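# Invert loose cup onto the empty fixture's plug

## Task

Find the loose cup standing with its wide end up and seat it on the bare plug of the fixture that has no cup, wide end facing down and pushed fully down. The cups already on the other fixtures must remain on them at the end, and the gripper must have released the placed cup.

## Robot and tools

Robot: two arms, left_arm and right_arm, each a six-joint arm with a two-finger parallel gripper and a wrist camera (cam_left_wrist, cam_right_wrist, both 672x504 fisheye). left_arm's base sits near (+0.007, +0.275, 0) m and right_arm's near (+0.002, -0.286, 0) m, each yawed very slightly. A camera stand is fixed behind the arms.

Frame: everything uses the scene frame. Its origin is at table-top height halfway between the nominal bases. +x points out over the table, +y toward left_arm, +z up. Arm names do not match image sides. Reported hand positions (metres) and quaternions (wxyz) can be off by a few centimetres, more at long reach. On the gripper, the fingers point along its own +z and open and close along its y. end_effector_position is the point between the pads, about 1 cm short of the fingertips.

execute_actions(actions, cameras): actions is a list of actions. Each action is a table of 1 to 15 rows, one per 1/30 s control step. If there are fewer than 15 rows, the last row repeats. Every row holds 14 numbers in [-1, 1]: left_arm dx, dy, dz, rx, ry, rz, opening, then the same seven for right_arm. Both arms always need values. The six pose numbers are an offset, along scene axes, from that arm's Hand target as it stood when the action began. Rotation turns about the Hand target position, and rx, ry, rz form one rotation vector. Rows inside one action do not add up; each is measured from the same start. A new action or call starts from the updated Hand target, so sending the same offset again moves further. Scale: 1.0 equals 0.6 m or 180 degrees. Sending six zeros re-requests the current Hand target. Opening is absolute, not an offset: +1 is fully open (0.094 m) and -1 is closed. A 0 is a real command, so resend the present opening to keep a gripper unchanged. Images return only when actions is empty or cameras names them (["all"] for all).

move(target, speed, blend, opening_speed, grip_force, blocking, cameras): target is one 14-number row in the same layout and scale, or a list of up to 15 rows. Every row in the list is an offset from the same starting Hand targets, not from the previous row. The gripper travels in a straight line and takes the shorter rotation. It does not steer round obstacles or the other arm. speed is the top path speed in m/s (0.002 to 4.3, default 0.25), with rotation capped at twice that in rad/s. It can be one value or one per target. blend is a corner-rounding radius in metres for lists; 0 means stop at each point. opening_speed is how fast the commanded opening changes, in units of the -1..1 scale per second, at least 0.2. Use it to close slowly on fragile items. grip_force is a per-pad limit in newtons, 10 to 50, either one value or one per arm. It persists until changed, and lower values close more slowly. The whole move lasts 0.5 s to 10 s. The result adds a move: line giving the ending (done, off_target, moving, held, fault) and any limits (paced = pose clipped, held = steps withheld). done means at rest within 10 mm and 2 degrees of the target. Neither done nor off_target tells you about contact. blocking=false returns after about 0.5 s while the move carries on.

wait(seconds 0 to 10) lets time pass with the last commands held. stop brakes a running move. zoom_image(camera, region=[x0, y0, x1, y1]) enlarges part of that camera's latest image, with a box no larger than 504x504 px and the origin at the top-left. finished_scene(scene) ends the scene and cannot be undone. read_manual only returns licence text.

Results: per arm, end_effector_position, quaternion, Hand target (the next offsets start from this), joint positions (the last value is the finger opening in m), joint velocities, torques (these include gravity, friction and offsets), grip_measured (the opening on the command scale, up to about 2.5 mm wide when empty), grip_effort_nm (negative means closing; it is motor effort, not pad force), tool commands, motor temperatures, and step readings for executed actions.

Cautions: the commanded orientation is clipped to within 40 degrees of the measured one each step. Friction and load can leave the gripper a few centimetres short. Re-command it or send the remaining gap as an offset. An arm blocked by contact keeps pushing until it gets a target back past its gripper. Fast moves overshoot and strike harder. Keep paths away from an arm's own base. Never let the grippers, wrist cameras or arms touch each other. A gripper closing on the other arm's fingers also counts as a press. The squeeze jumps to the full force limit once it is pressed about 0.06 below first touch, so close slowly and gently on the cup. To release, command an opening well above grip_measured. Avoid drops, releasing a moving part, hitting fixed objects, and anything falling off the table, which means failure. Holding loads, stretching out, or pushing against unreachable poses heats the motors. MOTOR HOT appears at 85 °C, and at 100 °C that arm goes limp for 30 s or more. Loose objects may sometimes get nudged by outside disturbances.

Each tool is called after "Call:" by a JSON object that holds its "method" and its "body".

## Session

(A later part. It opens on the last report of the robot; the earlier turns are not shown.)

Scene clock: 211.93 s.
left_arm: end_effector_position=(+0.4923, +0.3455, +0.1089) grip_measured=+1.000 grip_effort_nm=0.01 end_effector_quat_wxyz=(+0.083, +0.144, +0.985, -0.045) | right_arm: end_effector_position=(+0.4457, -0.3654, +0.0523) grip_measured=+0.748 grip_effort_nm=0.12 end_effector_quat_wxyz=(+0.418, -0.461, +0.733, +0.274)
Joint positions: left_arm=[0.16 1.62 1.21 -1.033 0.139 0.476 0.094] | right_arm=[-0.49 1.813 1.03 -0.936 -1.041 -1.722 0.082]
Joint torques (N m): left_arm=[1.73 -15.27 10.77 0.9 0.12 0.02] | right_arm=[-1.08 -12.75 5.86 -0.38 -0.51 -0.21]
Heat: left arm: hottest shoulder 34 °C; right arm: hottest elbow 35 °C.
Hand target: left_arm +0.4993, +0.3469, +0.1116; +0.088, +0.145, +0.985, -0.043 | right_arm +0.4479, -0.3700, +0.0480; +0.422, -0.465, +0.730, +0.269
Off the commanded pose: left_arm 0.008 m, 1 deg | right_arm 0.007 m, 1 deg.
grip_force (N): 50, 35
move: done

Call:
{"method": "move", "body": {"target": [0,0,0,0,0,0,1, 0,0,0,0,0,0,0.4], "opening_speed": 0.4, "cameras": ["cam_right_wrist"]}}

Scene clock: 214.33 s.
left_arm: end_effector_position=(+0.4923, +0.3455, +0.1089) grip_measured=+1.000 grip_effort_nm=0.01 end_effector_quat_wxyz=(+0.083, +0.144, +0.985, -0.045) | right_arm: end_effector_position=(+0.4457, -0.3654, +0.0523) grip_measured=+0.497 grip_effort_nm=-0.75 end_effector_quat_wxyz=(+0.419, -0.461, +0.733, +0.274)
Joint positions: left_arm=[0.16 1.62 1.21 -1.033 0.139 0.476 0.094] | right_arm=[-0.49 1.813 1.03 -0.936 -1.041 -1.724 0.07]
Joint torques (N m): left_arm=[1.55 -15.27 10.88 0.9 0.11 0.02] | right_arm=[-1.44 -13.51 5.82 -0.29 -0.42 -0.16]
Heat: left arm: hottest shoulder 34 °C; right arm: hottest shoulder 35 °C.
Hand target: left_arm +0.4993, +0.3469, +0.1116; +0.088, +0.145, +0.985, -0.043 | right_arm +0.4479, -0.3700, +0.0480; +0.422, -0.465, +0.730, +0.269
Off the commanded pose: left_arm 0.008 m, 1 deg | right_arm 0.007 m, 1 deg.
grip_force (N): 50, 35
move: done
camera_calibration:
cam_right_wrist: T_world_to_cam=[[0.874403, -0.484949, 0.0156303, -0.578348], [-0.36759, -0.683135, -0.631034, -0.00439598], [0.316697, 0.546032, -0.775598, 0.216891], [0, 0, 0, 1]] pos_world=[0.435405, -0.401902, 0.174486]
Images, in order (width x height): cam_right_wrist 672x504.

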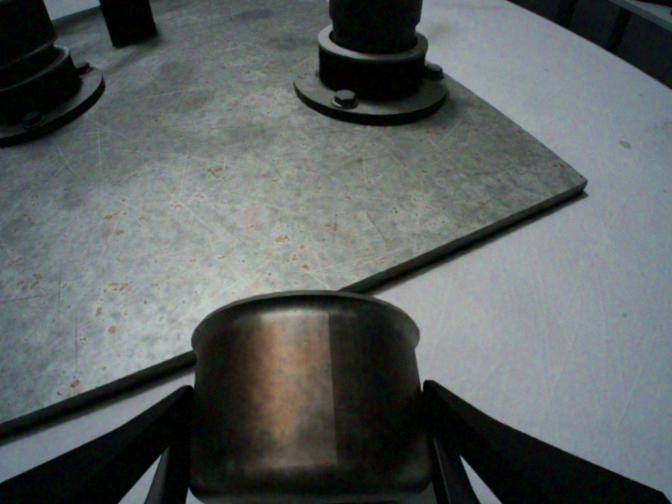

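Call:
{"method": "move", "body": {"target": [[0,0,0,0,0,0,1, 0,0,0.2,0,0,0,0.4],[0,0,0,0,0,0,1, 0.02,0.0667,0.3,-0.4532,0.2113,0,0.4],[0,0,0,0,0,0,1, 0.25,0.34,0.27,-0.497,0.0876,0.1306,0.4]], "speed": 0.15, "blend": [0.03,0.03,0], "cameras": ["all"]}}

Scene clock: 232.07 s.
left_arm: end_effector_position=(+0.4923, +0.3455, +0.1089) grip_measured=+1.000 grip_effort_nm=0.00 end_effector_quat_wxyz=(+0.083, +0.144, +0.985, -0.045) | right_arm: end_effector_position=(+0.5830, -0.1707, +0.1889) grip_measured=+0.497 grip_effort_nm=-0.76 end_effector_quat_wxyz=(+0.195, +0.709, -0.654, +0.177)
Joint positions: left_arm=[0.16 1.62 1.21 -1.033 0.139 0.476 0.094] | right_arm=[0.363 2.029 1.953 -1.692 0.499 -1.264 0.07]
Joint torques (N m): left_arm=[1.38 -15.15 10.84 0.91 0.11 0.03] | right_arm=[-1.49 -20.66 12.05 -0.81 0.66 -0.27]
Heat: left arm: hottest elbow 35 °C; right arm: hottest elbow 37 °C.
Hand target: left_arm +0.4993, +0.3469, +0.1116; +0.088, +0.145, +0.985, -0.043 | right_arm +0.5979, -0.1659, +0.2099; +0.175, +0.712, -0.653, +0.190
Off the commanded pose: left_arm 0.008 m, 1 deg | right_arm 0.026 m, 3 deg.
grip_force (N): 50, 35
move: off_target (right_arm)
camera_calibration:
cam_right_wrist: T_world_to_cam=[[0.994662, 0.100587, 0.0230362, -0.5776], [0.0449545, -0.623323, 0.780671, -0.231721], [0.0928843, -0.775468, -0.624517, 0.0493357], [0, 0, 0, 1]] pos_world=[0.580351, -0.0480798, 0.225015]

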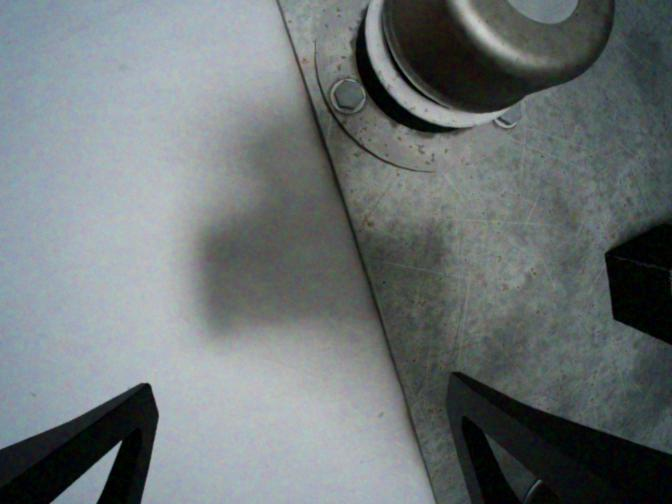

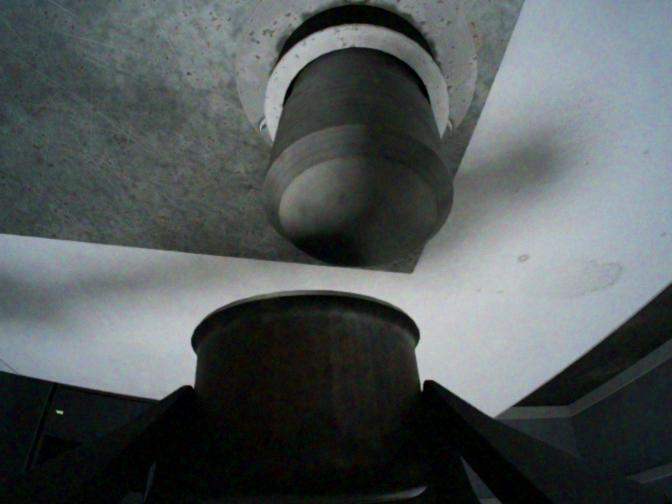

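Call:
{"method": "zoom_image", "body": {"camera": "cam_right_wrist", "region": [170, 0, 530, 360]}}

Scaled by 1.400 from the camera's 672x504 image, which has a finer 960x720 frame.

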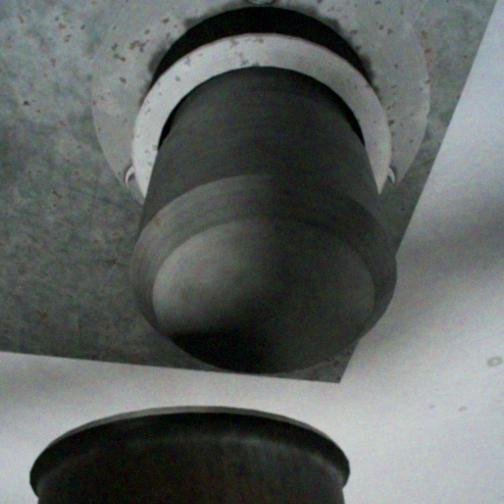

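Call:
{"method": "move", "body": {"target": [0,0,0,0,0,0,1, 0.0278,0.0333,-0.0417,0.0038,-0.0149,0,0.4], "speed": 0.06, "cameras": ["cam_right_wrist"]}}

Call:
{"method": "zoom_image", "body": {"camera": "cam_right_wrist", "region": [130, 0, 490, 360]}}

Scene clock: 252.63 s.
left_arm: end_effector_position=(+0.4923, +0.3455, +0.1089) grip_measured=+1.000 grip_effort_nm=0.01 end_effector_quat_wxyz=(+0.083, +0.144, +0.985, -0.045) | right_arm: end_effector_position=(+0.5970, -0.1546, +0.1619) grip_measured=+0.497 grip_effort_nm=-0.75 end_effector_quat_wxyz=(+0.185, +0.714, -0.650, +0.184)
Joint positions: left_arm=[0.16 1.62 1.21 -1.033 0.139 0.476 0.094] | right_arm=[0.38 2.075 1.959 -1.631 0.499 -1.264 0.07]
Joint torques (N m): left_arm=[1.73 -15.09 10.8 0.92 0.12 0.02] | right_arm=[-0.85 -20.95 11.84 -0.14 0.7 0.07]
Motor temperatures (°C): left_arm=[26 34 35 24 24 26 24] | right_arm=[29 37 42 27 27 29 25]
Heat: left arm: hottest elbow 35 °C; right arm: hottest elbow 42 °C.
Hand target: left_arm +0.4993, +0.3469, +0.1116; +0.088, +0.145, +0.985, -0.043 | right_arm +0.6147, -0.1460, +0.1850; +0.155, +0.708, -0.658, +0.203
Off the commanded pose: left_arm 0.008 m, 1 deg | right_arm 0.030 m, 4 deg.
grip_force (N): 50, 35
move: off_target (right_arm)
camera_calibration:
cam_right_wrist: T_world_to_cam=[[0.992086, 0.118022, 0.0428598, -0.591475], [0.0411393, -0.628021, 0.777108, -0.199163], [0.118633, -0.769195, -0.627906, 0.0298605], [0, 0, 0, 1]] pos_world=[0.591445, -0.0323026, 0.198871]
Images, in order (width x height): cam_right_wrist 672x504.

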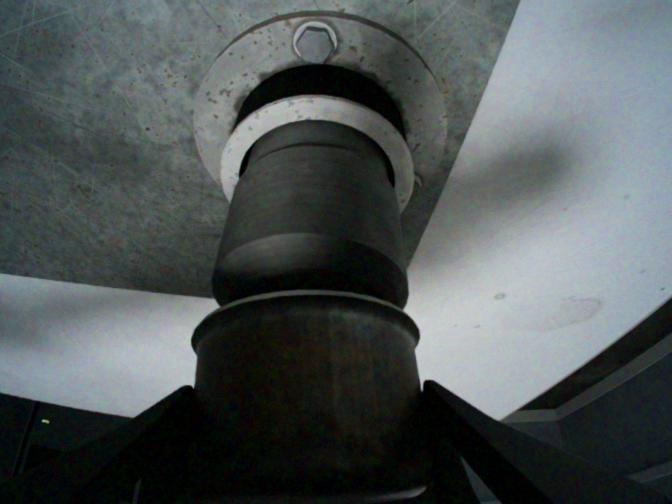

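Scaled by 1.400 from the camera's 672x504 image, which has a finer 960x720 frame.

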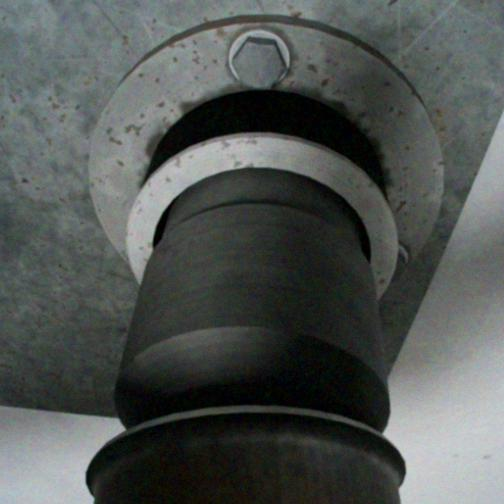

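Call:
{"method": "zoom_image", "body": {"camera": "cam_right_wrist", "region": [170, 260, 440, 504]}}

Call:
{"method": "zoom_image", "body": {"camera": "cam_right_wrist", "region": [180, 0, 460, 220]}}

Scaled by 1.867 from the camera's 672x504 image, which has a finer 960x720 frame.

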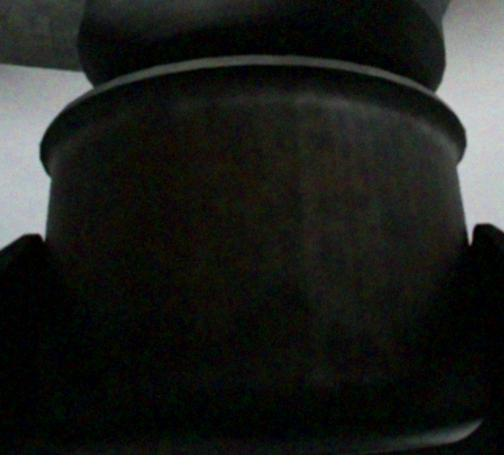

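Scaled by 1.800 from the camera's 672x504 image, which has a finer 960x720 frame.

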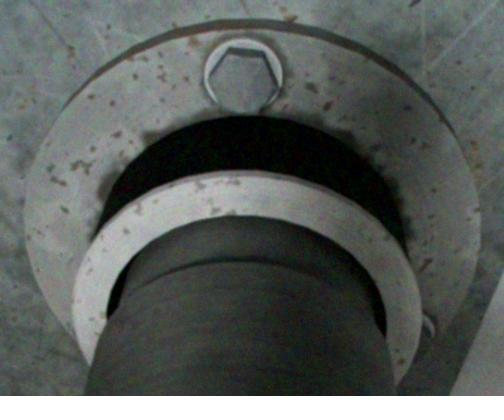

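Call:
{"method": "move", "body": {"target": [0,0,0,0,0,0,1, 0.0,0.0183,0.0083,0,-0.0222,0,0.4], "speed": 0.05, "cameras": ["cam_right_wrist"]}}

Call:
{"method": "zoom_image", "body": {"camera": "cam_right_wrist", "region": [130, 0, 490, 360]}}

Scene clock: 276.83 s.
left_arm: end_effector_position=(+0.4923, +0.3455, +0.1089) grip_measured=+1.000 grip_effort_nm=0.01 end_effector_quat_wxyz=(+0.083, +0.144, +0.985, -0.045) | right_arm: end_effector_position=(+0.6077, -0.1402, +0.1619) grip_measured=+0.497 grip_effort_nm=-0.76 end_effector_quat_wxyz=(+0.160, +0.710, -0.653, +0.210)
Joint positions: left_arm=[0.16 1.62 1.21 -1.033 0.139 0.476 0.094] | right_arm=[0.401 2.075 1.959 -1.573 0.522 -1.247 0.07]
Joint torques (N m): left_arm=[1.73 -15.09 10.85 0.83 0.1 0.04] | right_arm=[-0.56 -23.53 9.47 -0.23 0.69 0.15]
Heat: left arm: hottest elbow 35 °C; right arm: hottest elbow 44 °C.
Hand target: left_arm +0.4993, +0.3469, +0.1116; +0.088, +0.145, +0.985, -0.043 | right_arm +0.6146, -0.1350, +0.1899; +0.132, +0.701, -0.663, +0.228
Off the commanded pose: left_arm 0.008 m, 1 deg | right_arm 0.029 m, 4 deg.
grip_force (N): 50, 35
move: off_target (right_arm)
camera_calibration:
cam_right_wrist: T_world_to_cam=[[0.985291, 0.127849, 0.113383, -0.609808], [-0.00797561, -0.628386, 0.777861, -0.160872], [0.170697, -0.767324, -0.618124, 0.00667842], [0, 0, 0, 1]] pos_world=[0.598416, -0.0180018, 0.198406]
Images, in order (width x height): cam_right_wrist 672x504.

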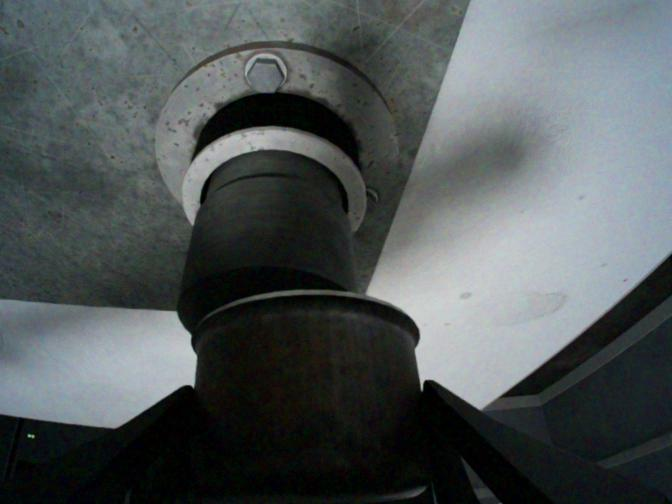

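Scaled by 1.400 from the camera's 672x504 image, which has a finer 960x720 frame.

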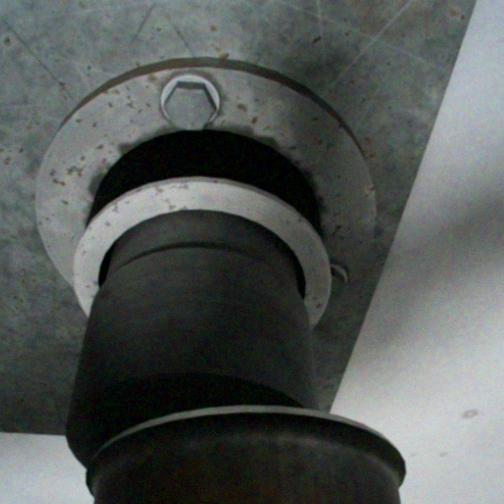

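Call:
{"method": "move", "body": {"target": [0,0,0,0,0,0,1, -0.0195,-0.005,0,0,0,0,0.4], "speed": 0.05, "cameras": ["cam_right_wrist"]}}

Call:
{"method": "zoom_image", "body": {"camera": "cam_right_wrist", "region": [130, 0, 490, 360]}}

Scene clock: 283.40 s.
left_arm: end_effector_position=(+0.4923, +0.3455, +0.1089) grip_measured=+1.000 grip_effort_nm=0.01 end_effector_quat_wxyz=(+0.083, +0.144, +0.985, -0.045) | right_arm: end_effector_position=(+0.6006, -0.1436, +0.1547) grip_measured=+0.497 grip_effort_nm=-0.76 end_effector_quat_wxyz=(+0.164, +0.710, -0.652, +0.209)
Joint positions: left_arm=[0.16 1.62 1.21 -1.033 0.139 0.476 0.094] | right_arm=[0.401 2.06 1.914 -1.552 0.525 -1.244 0.07]
Joint torques (N m): left_arm=[1.73 -15.44 10.8 0.92 0.13 0.03] | right_arm=[0.26 -24.64 8.35 -0.39 0.53 0.18]
Heat: left arm: hottest elbow 35 °C; right arm: hottest elbow 43 °C.
Hand target: left_arm +0.4993, +0.3469, +0.1116; +0.088, +0.145, +0.985, -0.043 | right_arm +0.6029, -0.1380, +0.1897; +0.132, +0.701, -0.663, +0.228
Off the commanded pose: left_arm 0.008 m, 1 deg | right_arm 0.036 m, 5 deg.
grip_force (N): 50, 35
move: off_target (right_arm)
camera_calibration:
cam_right_wrist: T_world_to_cam=[[0.986177, 0.126278, 0.107282, -0.601348], [-0.00519601, -0.623571, 0.78175, -0.159103], [0.165616, -0.771501, -0.614295, 0.0027273], [0, 0, 0, 1]] pos_world=[0.591757, -0.0211705, 0.190568]
Images, in order (width x height): cam_right_wrist 672x504.

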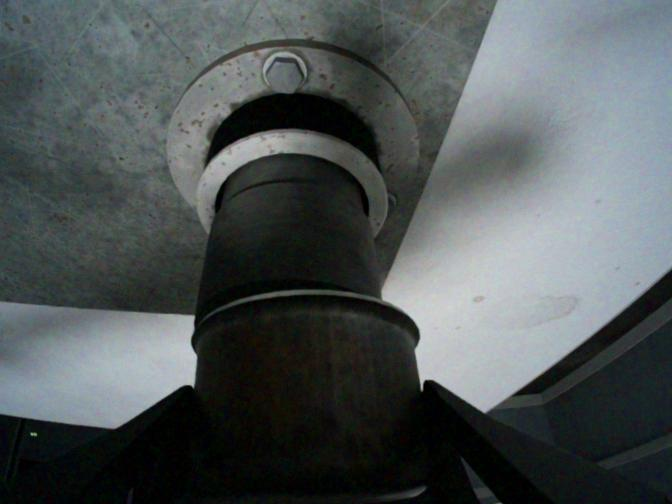

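Scaled by 1.400 from the camera's 672x504 image, which has a finer 960x720 frame.

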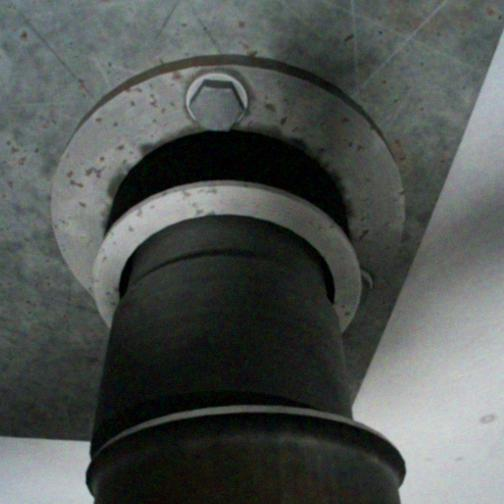

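Call:
{"method": "move", "body": {"target": [0,0,0,0,0,0,1, -0.0095,0,0,0,0,0,0.4], "speed": 0.05, "cameras": ["cam_right_wrist"]}}

Call:
{"method": "zoom_image", "body": {"camera": "cam_right_wrist", "region": [130, 0, 490, 360]}}

Scene clock: 287.77 s.
left_arm: end_effector_position=(+0.4923, +0.3455, +0.1089) grip_measured=+1.000 grip_effort_nm=0.00 end_effector_quat_wxyz=(+0.083, +0.144, +0.985, -0.045) | right_arm: end_effector_position=(+0.5952, -0.1438, +0.1555) grip_measured=+0.497 grip_effort_nm=-0.76 end_effector_quat_wxyz=(+0.164, +0.709, -0.653, +0.210)
Joint positions: left_arm=[0.16 1.62 1.21 -1.033 0.139 0.476 0.094] | right_arm=[0.404 2.044 1.891 -1.545 0.525 -1.24 0.07]
Joint torques (N m): left_arm=[1.49 -15.15 10.85 0.84 0.11 0.04] | right_arm=[-0.15 -24.53 8.36 -0.05 0.55 0.17]
Heat: left arm: hottest elbow 35 °C; right arm: hottest elbow 43 °C.
Hand target: left_arm +0.4993, +0.3469, +0.1116; +0.088, +0.145, +0.985, -0.043 | right_arm +0.5972, -0.1381, +0.1899; +0.132, +0.701, -0.663, +0.228
Off the commanded pose: left_arm 0.008 m, 1 deg | right_arm 0.035 m, 4 deg.
grip_force (N): 50, 35
move: off_target (right_arm)
camera_calibration:
cam_right_wrist: T_world_to_cam=[[0.986072, 0.126054, 0.108504, -0.59617], [-0.00630346, -0.623584, 0.781731, -0.159167], [0.166201, -0.771527, -0.614104, 0.00367317], [0, 0, 0, 1]] pos_world=[0.586252, -0.0212706, 0.191368]
Images, in order (width x height): cam_right_wrist 672x504.

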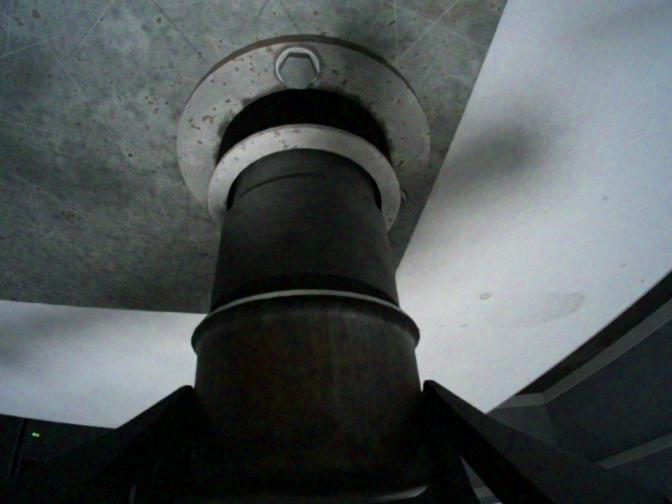

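Scaled by 1.400 from the camera's 672x504 image, which has a finer 960x720 frame.

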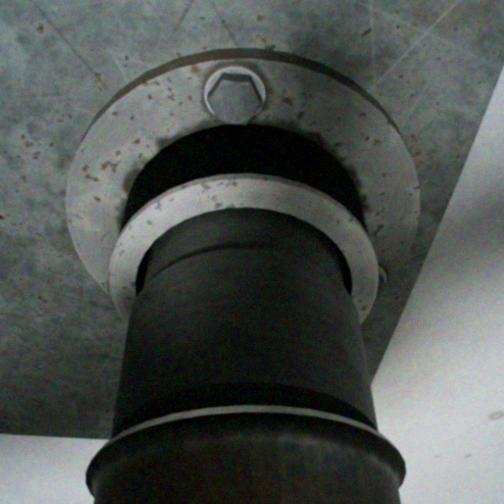

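Call:
{"method": "move", "body": {"target": [0,0,0,0,0,0,1, 0,0,-0.02,0,0,0,0.4], "speed": 0.03, "cameras": ["cam_right_wrist"]}}

Call:
{"method": "zoom_image", "body": {"camera": "cam_right_wrist", "region": [130, 0, 490, 360]}}

Scene clock: 294.77 s.
left_arm: end_effector_position=(+0.4923, +0.3455, +0.1089) grip_measured=+1.000 grip_effort_nm=0.01 end_effector_quat_wxyz=(+0.083, +0.144, +0.985, -0.045) | right_arm: end_effector_position=(+0.5944, -0.1438, +0.1468) grip_measured=+0.497 grip_effort_nm=-0.76 end_effector_quat_wxyz=(+0.162, +0.709, -0.653, +0.211)
Joint positions: left_arm=[0.16 1.62 1.21 -1.033 0.139 0.476 0.094] | right_arm=[0.405 2.043 1.866 -1.516 0.525 -1.24 0.07]
Joint torques (N m): left_arm=[1.38 -15.09 10.86 0.8 0.13 0.04] | right_arm=[-0.56 -24.23 8.66 -0.39 0.48 0.16]
Heat: left arm: hottest elbow 35 °C; right arm: hottest elbow 43 °C.
Hand target: left_arm +0.4993, +0.3469, +0.1116; +0.088, +0.145, +0.985, -0.043 | right_arm +0.5972, -0.1379, +0.1779; +0.132, +0.701, -0.663, +0.228
Off the commanded pose: left_arm 0.008 m, 1 deg | right_arm 0.032 m, 4 deg.
grip_force (N): 50, 35
move: off_target (right_arm)
camera_calibration:
cam_right_wrist: T_world_to_cam=[[0.985532, 0.125921, 0.113452, -0.594903], [-0.00998069, -0.62509, 0.780489, -0.150181], [0.169197, -0.770329, -0.614789, -0.00313413], [0, 0, 0, 1]] pos_world=[0.585327, -0.0213806, 0.182781]
Images, in order (width x height): cam_right_wrist 672x504.

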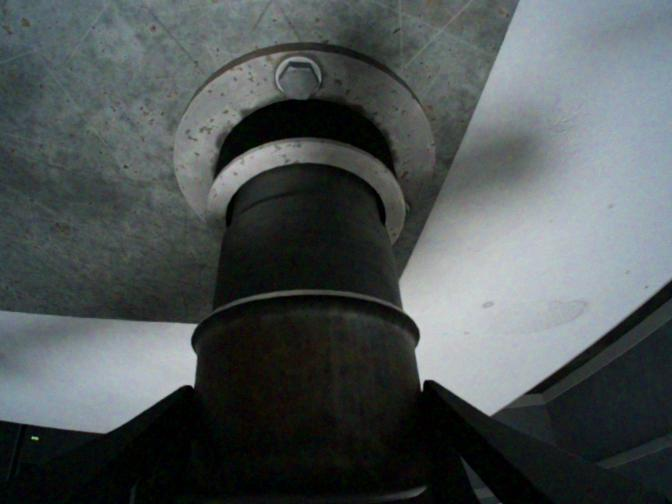

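Scaled by 1.400 from the camera's 672x504 image, which has a finer 960x720 frame.

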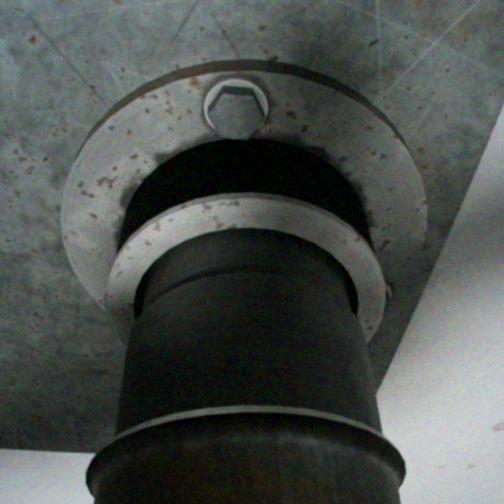

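Call:
{"method": "move", "body": {"target": [0,0,0,0,0,0,1, 0.001,0,-0.0167,0,0,0,0.4], "speed": 0.03, "cameras": ["cam_right_wrist"]}}

Call:
{"method": "zoom_image", "body": {"camera": "cam_right_wrist", "region": [130, 0, 490, 360]}}

Scene clock: 297.80 s.
left_arm: end_effector_position=(+0.4923, +0.3455, +0.1089) grip_measured=+1.000 grip_effort_nm=0.00 end_effector_quat_wxyz=(+0.083, +0.144, +0.985, -0.045) | right_arm: end_effector_position=(+0.5951, -0.1436, +0.1405) grip_measured=+0.497 grip_effort_nm=-0.75 end_effector_quat_wxyz=(+0.158, +0.708, -0.654, +0.213)
Joint positions: left_arm=[0.16 1.62 1.21 -1.033 0.139 0.476 0.094] | right_arm=[0.405 2.043 1.85 -1.492 0.525 -1.24 0.07]
Joint torques (N m): left_arm=[1.67 -15.15 10.8 0.87 0.12 0.04] | right_arm=[-0.38 -24.53 8.39 -0.12 0.6 0.2]
Heat: left arm: hottest elbow 35 °C; right arm: hottest elbow 43 °C.
Hand target: left_arm +0.4993, +0.3469, +0.1116; +0.088, +0.145, +0.985, -0.043 | right_arm +0.5978, -0.1379, +0.1679; +0.132, +0.701, -0.663, +0.228
Off the commanded pose: left_arm 0.008 m, 1 deg | right_arm 0.028 m, 4 deg.
grip_force (N): 50, 35
move: off_target (right_arm)
camera_calibration:
cam_right_wrist: T_world_to_cam=[[0.984666, 0.125275, 0.121403, -0.595504], [-0.0161714, -0.627376, 0.778549, -0.141537], [0.173698, -0.768574, -0.61573, -0.00923908], [0, 0, 0, 1]] pos_world=[0.585689, -0.0212959, 0.1768]
Images, in order (width x height): cam_right_wrist 672x504.

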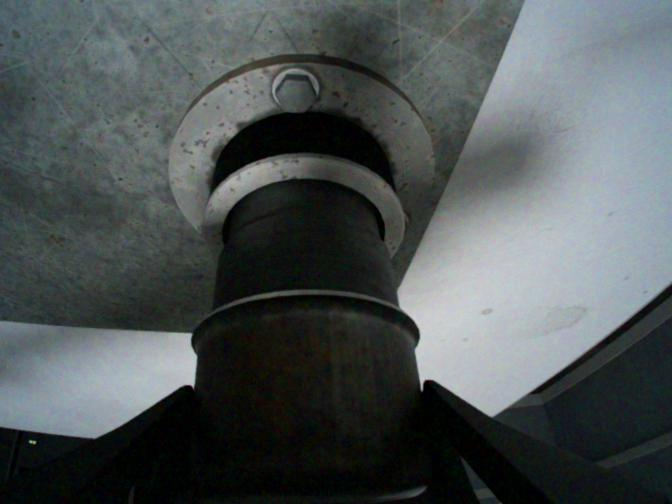

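Scaled by 1.400 from the camera's 672x504 image, which has a finer 960x720 frame.

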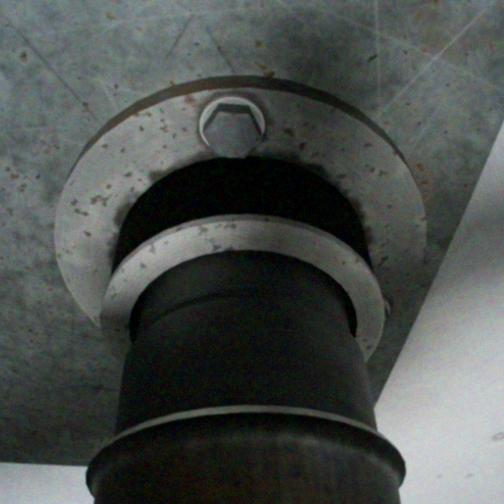

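Call:
{"method": "move", "body": {"target": [0,0,0,0,0,0,1, 0,0,-0.0167,0,0,0,0.4], "speed": 0.03, "cameras": ["cam_right_wrist"]}}

Call:
{"method": "zoom_image", "body": {"camera": "cam_right_wrist", "region": [130, 0, 490, 360]}}

Scene clock: 301.00 s.
left_arm: end_effector_position=(+0.4923, +0.3455, +0.1089) grip_measured=+1.000 grip_effort_nm=0.01 end_effector_quat_wxyz=(+0.083, +0.144, +0.985, -0.045) | right_arm: end_effector_position=(+0.5952, -0.1435, +0.1338) grip_measured=+0.497 grip_effort_nm=-0.76 end_effector_quat_wxyz=(+0.155, +0.708, -0.655, +0.214)
Joint positions: left_arm=[0.16 1.62 1.21 -1.033 0.139 0.476 0.094] | right_arm=[0.405 2.043 1.832 -1.468 0.525 -1.24 0.07]
Joint torques (N m): left_arm=[1.79 -15.09 10.86 0.9 0.12 0.03] | right_arm=[-0.21 -23.36 8.24 -0.32 0.51 0.2]
Heat: left arm: hottest elbow 35 °C; right arm: hottest elbow 43 °C.
Hand target: left_arm +0.4993, +0.3469, +0.1116; +0.088, +0.145, +0.985, -0.043 | right_arm +0.5977, -0.1379, +0.1579; +0.132, +0.701, -0.663, +0.228
Off the commanded pose: left_arm 0.008 m, 1 deg | right_arm 0.025 m, 3 deg.
grip_force (N): 50, 35
move: off_target (right_arm)
camera_calibration:
cam_right_wrist: T_world_to_cam=[[0.983877, 0.124917, 0.127994, -0.595351], [-0.0211489, -0.629377, 0.776812, -0.13333], [0.177594, -0.766994, -0.616588, -0.0153378], [0, 0, 0, 1]] pos_world=[0.585656, -0.0213093, 0.170317]
Images, in order (width x height): cam_right_wrist 672x504.

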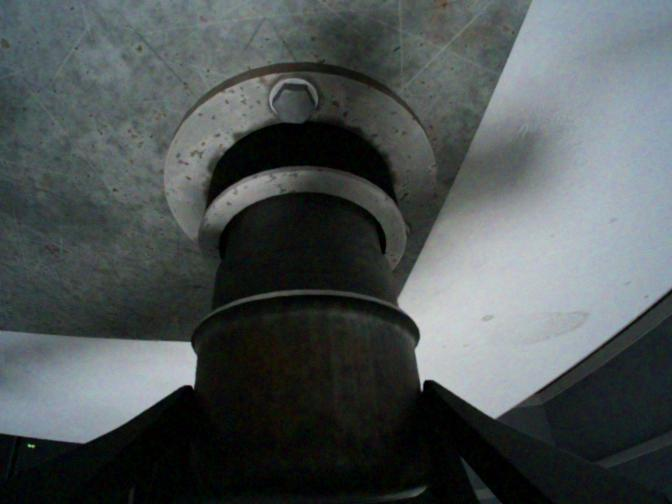

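Scaled by 1.400 from the camera's 672x504 image, which has a finer 960x720 frame.

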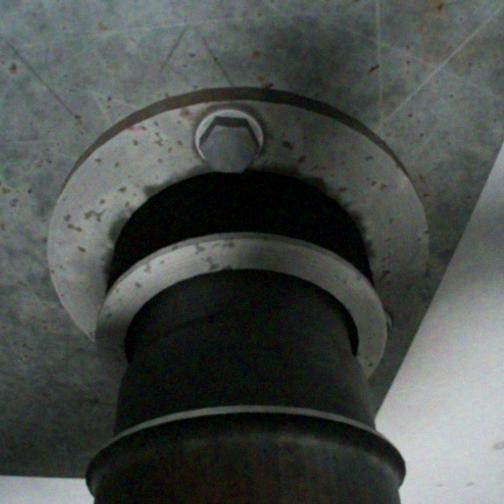

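Call:
{"method": "move", "body": {"target": [0,0,0,0,0,0,1, 0,0,-0.0233,0,0,0,0.4], "speed": 0.03, "cameras": ["cam_right_wrist"]}}

Call:
{"method": "zoom_image", "body": {"camera": "cam_right_wrist", "region": [130, 0, 490, 360]}}

Scene clock: 302.80 s.
left_arm: end_effector_position=(+0.4923, +0.3455, +0.1089) grip_measured=+1.000 grip_effort_nm=0.01 end_effector_quat_wxyz=(+0.083, +0.144, +0.985, -0.045) | right_arm: end_effector_position=(+0.5963, -0.1431, +0.1289) grip_measured=+0.497 grip_effort_nm=-0.75 end_effector_quat_wxyz=(+0.151, +0.707, -0.655, +0.218)
Joint positions: left_arm=[0.16 1.62 1.21 -1.033 0.139 0.476 0.094] | right_arm=[0.406 2.042 1.818 -1.443 0.53 -1.24 0.07]
Joint torques (N m): left_arm=[1.49 -15.15 10.78 0.81 0.12 0.02] | right_arm=[-0.56 -22.3 7.45 -0.02 0.39 0.16]
Heat: left arm: hottest elbow 35 °C; right arm: hottest elbow 43 °C.
Hand target: left_arm +0.4993, +0.3469, +0.1116; +0.088, +0.145, +0.985, -0.043 | right_arm +0.5978, -0.1378, +0.1438; +0.132, +0.701, -0.663, +0.228
Off the commanded pose: left_arm 0.008 m, 1 deg | right_arm 0.016 m, 3 deg.
grip_force (N): 50, 35
move: off_target (right_arm)
camera_calibration:
cam_right_wrist: T_world_to_cam=[[0.982125, 0.126554, 0.139339, -0.595985], [-0.0291068, -0.629241, 0.776665, -0.124415], [0.185968, -0.766837, -0.61431, -0.0235318], [0, 0, 0, 1]] pos_world=[0.586086, -0.0209079, 0.165217]
Images, in order (width x height): cam_right_wrist 672x504.

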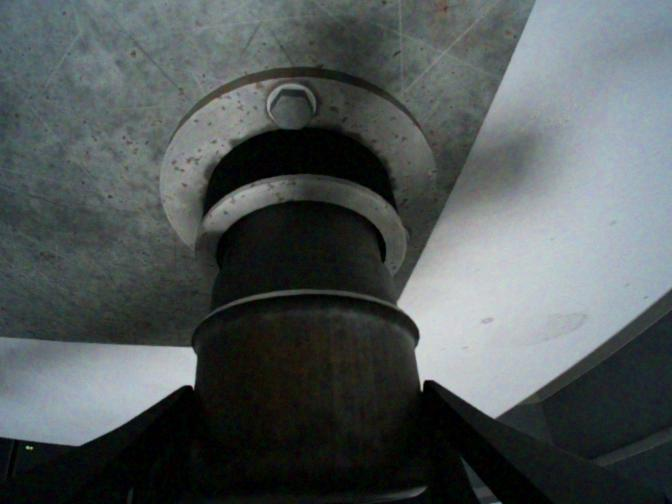

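Scaled by 1.400 from the camera's 672x504 image, which has a finer 960x720 frame.

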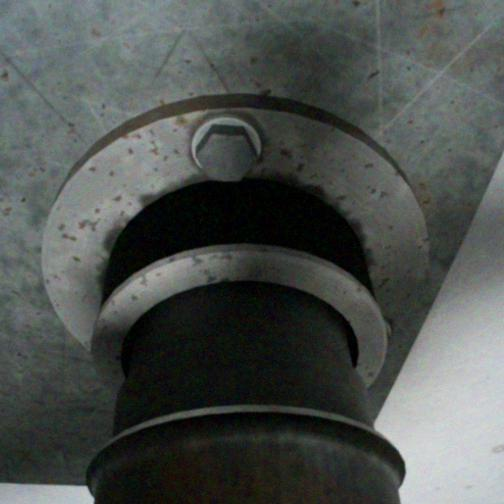

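Call:
{"method": "move", "body": {"target": [0,0,0,0,0,0,1, 0,0,-0.02,0,0.006,0,0.4], "speed": 0.03, "cameras": ["cam_right_wrist"]}}

Call:
{"method": "zoom_image", "body": {"camera": "cam_right_wrist", "region": [130, 0, 490, 360]}}

Scene clock: 313.43 s.
left_arm: end_effector_position=(+0.4923, +0.3455, +0.1089) grip_measured=+1.000 grip_effort_nm=0.01 end_effector_quat_wxyz=(+0.083, +0.144, +0.985, -0.045) | right_arm: end_effector_position=(+0.5963, -0.1430, +0.1285) grip_measured=+0.497 grip_effort_nm=-0.75 end_effector_quat_wxyz=(+0.151, +0.707, -0.655, +0.218)
Joint positions: left_arm=[0.16 1.62 1.21 -1.033 0.139 0.476 0.094] | right_arm=[0.406 2.042 1.817 -1.442 0.529 -1.24 0.07]
Joint torques (N m): left_arm=[1.44 -15.09 10.86 0.94 0.13 0.03] | right_arm=[-0.85 -21.36 7.72 0.39 0.1 0.16]
Heat: left arm: hottest elbow 35 °C; right arm: hottest elbow 43 °C.
Hand target: left_arm +0.4993, +0.3469, +0.1116; +0.088, +0.145, +0.985, -0.043 | right_arm +0.5978, -0.1378, +0.1318; +0.138, +0.703, -0.662, +0.221
Off the commanded pose: left_arm 0.008 m, 1 deg | right_arm 0.006 m, 2 deg.
grip_force (N): 50, 35
move: done
camera_calibration:
cam_right_wrist: T_world_to_cam=[[0.982121, 0.126385, 0.139516, -0.596], [-0.0292026, -0.629866, 0.776154, -0.124076], [0.18597, -0.766352, -0.614914, -0.0234699], [0, 0, 0, 1]] pos_world=[0.586086, -0.0208121, 0.165022]
Images, in order (width x height): cam_right_wrist 672x504.

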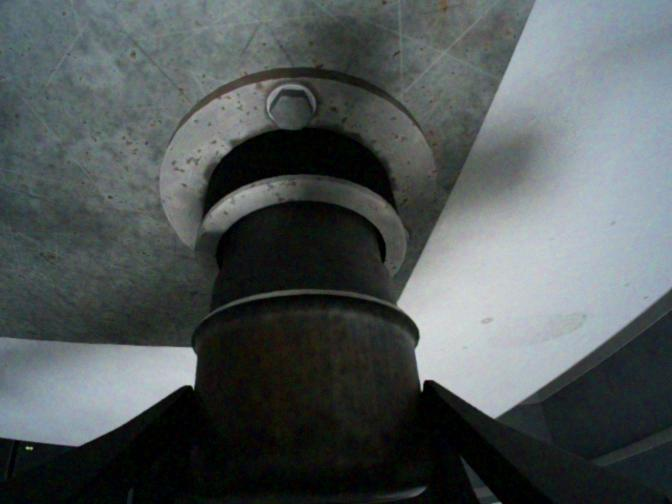

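Scaled by 1.400 from the camera's 672x504 image, which has a finer 960x720 frame.

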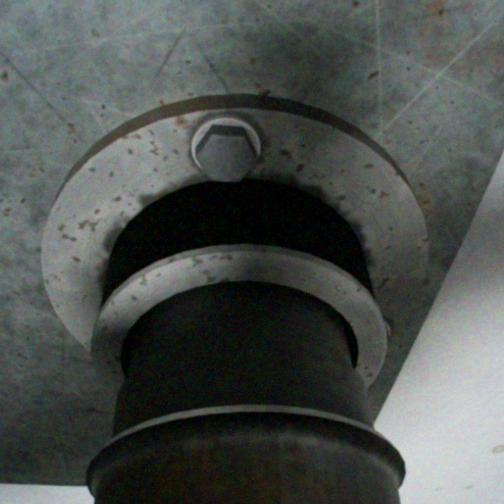

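Call:
{"method": "move", "body": {"target": [0,0,0,0,0,0,1, 0,0,0,0,0,0,0.4], "grip_force": [50, 12], "speed": 0.03}}

Call:
{"method": "wait", "body": {"seconds": 1, "cameras": ["cam_right_wrist"]}}

Call:
{"method": "zoom_image", "body": {"camera": "cam_right_wrist", "region": [130, 0, 490, 360]}}

Scene clock: 319.67 s.
left_arm: end_effector_position=(+0.4923, +0.3455, +0.1089) grip_measured=+1.000 grip_effort_nm=0.01 end_effector_quat_wxyz=(+0.083, +0.144, +0.985, -0.045) | right_arm: end_effector_position=(+0.5963, -0.1430, +0.1285) grip_measured=+0.502 grip_effort_nm=-0.34 end_effector_quat_wxyz=(+0.151, +0.707, -0.655, +0.218)
Joint positions: left_arm=[0.16 1.62 1.21 -1.033 0.139 0.476 0.094] | right_arm=[0.406 2.042 1.817 -1.442 0.529 -1.24 0.071]
Joint torques (N m): left_arm=[1.49 -15.27 10.77 0.88 0.11 0.04] | right_arm=[-0.73 -21.77 7.45 -0.01 0.11 0.15]
Motor temperatures (°C): left_arm=[26 34 36 24 24 26 24] | right_arm=[29 42 43 27 27 29 25]
Heat: left arm: hottest elbow 36 °C; right arm: hottest elbow 43 °C.
Hand target: left_arm +0.4993, +0.3469, +0.1116; +0.088, +0.145, +0.985, -0.043 | right_arm +0.5978, -0.1378, +0.1318; +0.138, +0.703, -0.662, +0.221
Off the commanded pose: left_arm 0.008 m, 1 deg | right_arm 0.006 m, 2 deg.
grip_force (N): 50, 12
move: done

Scene clock: 320.67 s.
left_arm: end_effector_position=(+0.4923, +0.3455, +0.1089) grip_measured=+1.000 grip_effort_nm=0.01 end_effector_quat_wxyz=(+0.083, +0.144, +0.985, -0.045) | right_arm: end_effector_position=(+0.5963, -0.1430, +0.1285) grip_measured=+0.502 grip_effort_nm=-0.34 end_effector_quat_wxyz=(+0.151, +0.707, -0.655, +0.218)
Joint positions: left_arm=[0.16 1.62 1.21 -1.033 0.139 0.476 0.094] | right_arm=[0.406 2.042 1.817 -1.442 0.529 -1.24 0.071]
Joint torques (N m): left_arm=[1.73 -15.27 10.84 0.85 0.14 0.01] | right_arm=[-0.79 -21.66 7.3 0.03 0.13 0.16]
Heat: left arm: hottest elbow 36 °C; right arm: hottest elbow 43 °C.
Hand target: left_arm +0.4993, +0.3469, +0.1116; +0.088, +0.145, +0.985, -0.043 | right_arm +0.5978, -0.1378, +0.1318; +0.138, +0.703, -0.662, +0.221
Tool commands: left_gripper/opening=+1.0 right_gripper/opening=+0.4
Off the commanded pose: left_arm 0.008 m, 1 deg | right_arm 0.006 m, 2 deg.
grip_force (N): 50, 12
wait: 1.00 s; at rest by 0.17 s
camera_calibration:
cam_right_wrist: T_world_to_cam=[[0.982121, 0.126385, 0.139516, -0.596], [-0.0292026, -0.629866, 0.776154, -0.124076], [0.18597, -0.766352, -0.614914, -0.0234699], [0, 0, 0, 1]] pos_world=[0.586086, -0.0208121, 0.165022]
Images, in order (width x height): cam_right_wrist 672x504.

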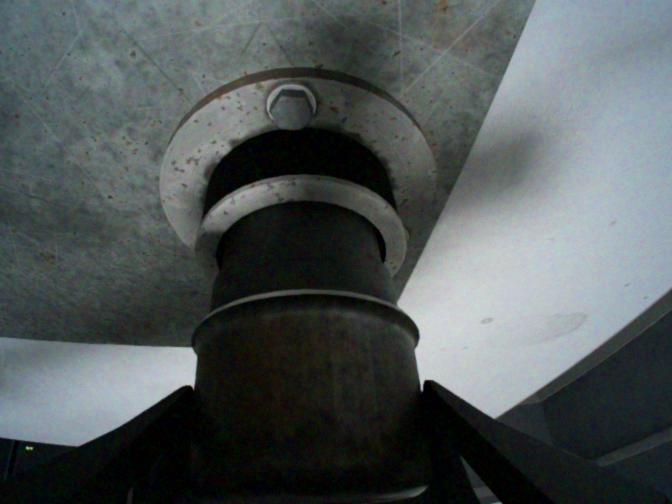

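Scaled by 1.400 from the camera's 672x504 image, which has a finer 960x720 frame.

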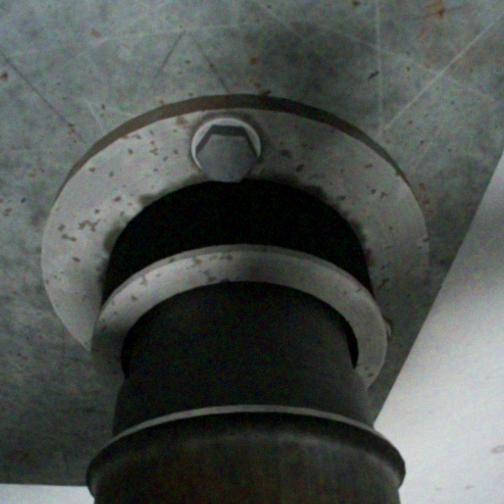

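Call:
{"method": "move", "body": {"target": [0,0,0,0,0,0,1, 0,0,-0.0167,0,0,0,0.4], "speed": 0.03, "cameras": ["cam_right_wrist"]}}

Call:
{"method": "zoom_image", "body": {"camera": "cam_right_wrist", "region": [130, 0, 490, 360]}}

Scene clock: 322.87 s.
left_arm: end_effector_position=(+0.4923, +0.3455, +0.1089) grip_measured=+1.000 grip_effort_nm=0.01 end_effector_quat_wxyz=(+0.083, +0.144, +0.985, -0.045) | right_arm: end_effector_position=(+0.5962, -0.1425, +0.1230) grip_measured=+0.502 grip_effort_nm=-0.34 end_effector_quat_wxyz=(+0.148, +0.707, -0.656, +0.219)
Joint positions: left_arm=[0.16 1.62 1.21 -1.033 0.139 0.476 0.094] | right_arm=[0.406 2.042 1.803 -1.422 0.528 -1.24 0.071]
Joint torques (N m): left_arm=[1.44 -15.09 10.89 0.81 0.12 0.05] | right_arm=[-0.56 -19.96 7.3 0.4 0.16 0.18]
Heat: left arm: hottest elbow 36 °C; right arm: hottest shoulder 42 °C.
Hand target: left_arm +0.4993, +0.3469, +0.1116; +0.088, +0.145, +0.985, -0.043 | right_arm +0.5978, -0.1380, +0.1217; +0.138, +0.703, -0.662, +0.221
Off the commanded pose: left_arm 0.008 m, 1 deg | right_arm 0.005 m, 1 deg.
grip_force (N): 50, 12
move: done
camera_calibration:
cam_right_wrist: T_world_to_cam=[[0.981369, 0.126015, 0.145032, -0.595551], [-0.0330882, -0.632735, 0.773661, -0.117208], [0.18926, -0.764047, -0.616777, -0.0279021], [0, 0, 0, 1]] pos_world=[0.585858, -0.0204314, 0.159844]
Images, in order (width x height): cam_right_wrist 672x504.

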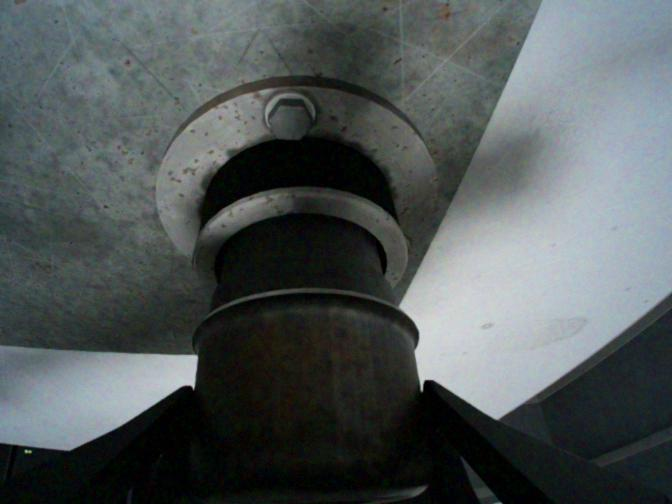

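Scaled by 1.400 from the camera's 672x504 image, which has a finer 960x720 frame.

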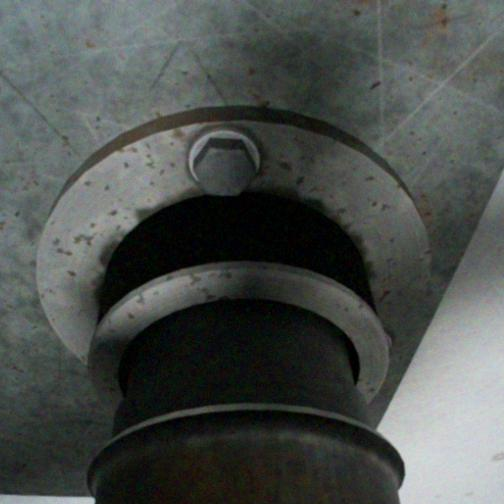

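Call:
{"method": "move", "body": {"target": [0,0,0,0,0,0,1, 0,0,-0.0167,0,0,0,0.4], "speed": 0.03, "cameras": ["cam_right_wrist"]}}

Call:
{"method": "zoom_image", "body": {"camera": "cam_right_wrist", "region": [130, 0, 490, 360]}}

Scene clock: 325.00 s.
left_arm: end_effector_position=(+0.4923, +0.3455, +0.1089) grip_measured=+1.000 grip_effort_nm=0.01 end_effector_quat_wxyz=(+0.083, +0.144, +0.985, -0.045) | right_arm: end_effector_position=(+0.5960, -0.1422, +0.1215) grip_measured=+0.502 grip_effort_nm=-0.34 end_effector_quat_wxyz=(+0.146, +0.707, -0.656, +0.220)
Joint positions: left_arm=[0.16 1.62 1.21 -1.033 0.139 0.476 0.094] | right_arm=[0.407 2.04 1.795 -1.412 0.528 -1.24 0.071]
Joint torques (N m): left_arm=[1.38 -15.03 10.89 0.84 0.11 0.04] | right_arm=[-0.79 -19.31 6.84 0.68 0.17 0.13]
Heat: left arm: hottest elbow 36 °C; right arm: hottest shoulder 42 °C.
Hand target: left_arm +0.4993, +0.3469, +0.1116; +0.088, +0.145, +0.985, -0.043 | right_arm +0.5978, -0.1379, +0.1118; +0.138, +0.703, -0.662, +0.221
Off the commanded pose: left_arm 0.008 m, 1 deg | right_arm 0.011 m, 1 deg.
grip_force (N): 50, 12
move: off_target (right_arm)
camera_calibration:
cam_right_wrist: T_world_to_cam=[[0.980584, 0.12673, 0.149646, -0.595111], [-0.0360649, -0.633556, 0.772856, -0.114171], [0.192753, -0.763247, -0.616684, -0.0305559], [0, 0, 0, 1]] pos_world=[0.585329, -0.0202368, 0.15845]
Images, in order (width x height): cam_right_wrist 672x504.

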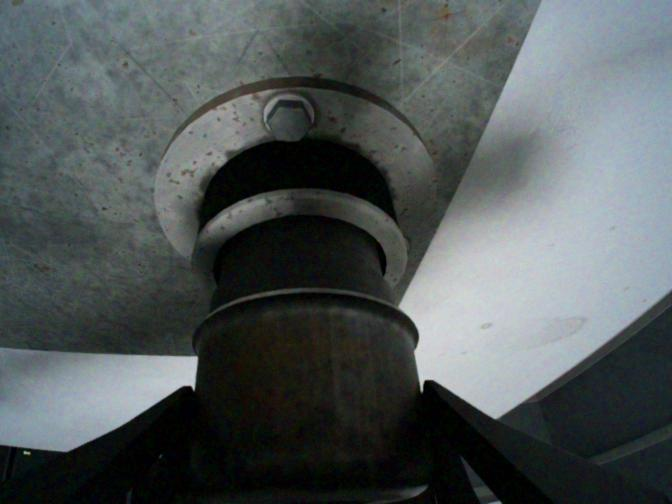

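Scaled by 1.400 from the camera's 672x504 image, which has a finer 960x720 frame.

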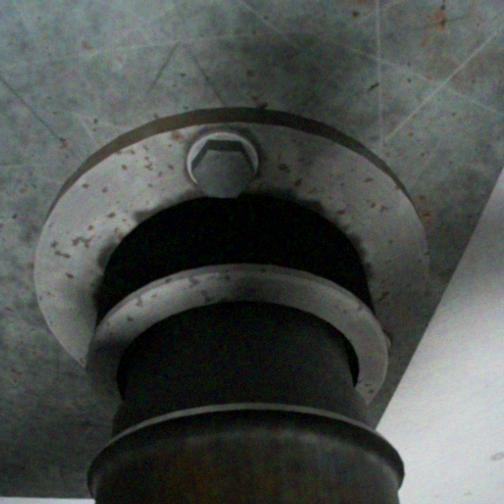

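Call:
{"method": "move", "body": {"target": [0,0,0,0,0,0,1, 0,0,0,0,0.0155,0,0.4], "speed": 0.03, "cameras": ["cam_right_wrist"]}}

Call:
{"method": "zoom_image", "body": {"camera": "cam_right_wrist", "region": [130, 0, 490, 360]}}

Scene clock: 328.17 s.
left_arm: end_effector_position=(+0.4923, +0.3455, +0.1089) grip_measured=+1.000 grip_effort_nm=0.01 end_effector_quat_wxyz=(+0.083, +0.144, +0.985, -0.045) | right_arm: end_effector_position=(+0.5944, -0.1412, +0.1222) grip_measured=+0.503 grip_effort_nm=-0.34 end_effector_quat_wxyz=(+0.147, +0.708, -0.657, +0.214)
Joint positions: left_arm=[0.16 1.62 1.21 -1.033 0.139 0.476 0.094] | right_arm=[0.407 2.04 1.799 -1.422 0.518 -1.24 0.071]
Joint torques (N m): left_arm=[1.32 -15.27 10.85 0.92 0.11 0.04] | right_arm=[-2.2 -17.73 9.31 -0.96 -0.1 0.08]
Heat: left arm: hottest elbow 36 °C; right arm: hottest elbow 42 °C.
Hand target: left_arm +0.4993, +0.3469, +0.1116; +0.088, +0.145, +0.985, -0.043 | right_arm +0.5978, -0.1379, +0.1119; +0.154, +0.708, -0.658, +0.204
Off the commanded pose: left_arm 0.008 m, 1 deg | right_arm 0.011 m, 1 deg.
grip_force (N): 50, 12
move: off_target (right_arm)
camera_calibration:
cam_right_wrist: T_world_to_cam=[[0.98208, 0.124794, 0.141225, -0.593895], [-0.0293186, -0.639067, 0.768592, -0.118364], [0.186168, -0.75896, -0.623956, -0.0236463], [0, 0, 0, 1]] pos_world=[0.584184, -0.0194747, 0.160092]
Images, in order (width x height): cam_right_wrist 672x504.

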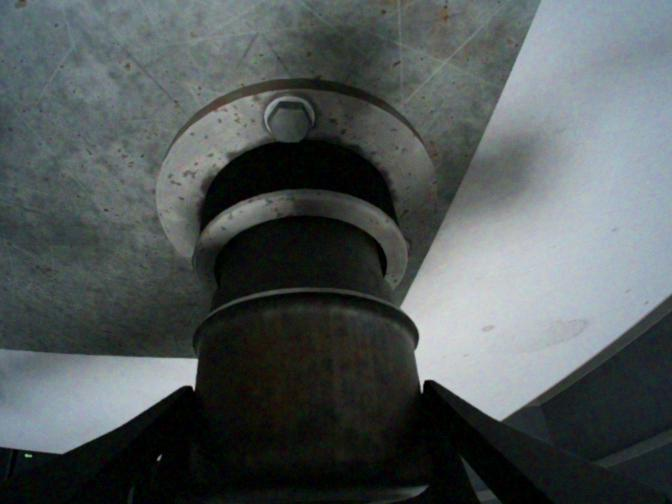

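Scaled by 1.400 from the camera's 672x504 image, which has a finer 960x720 frame.

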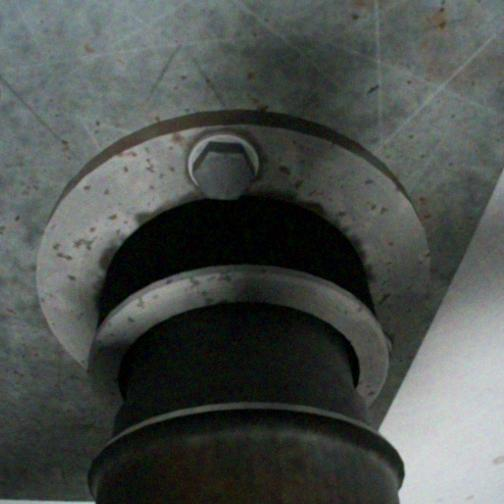

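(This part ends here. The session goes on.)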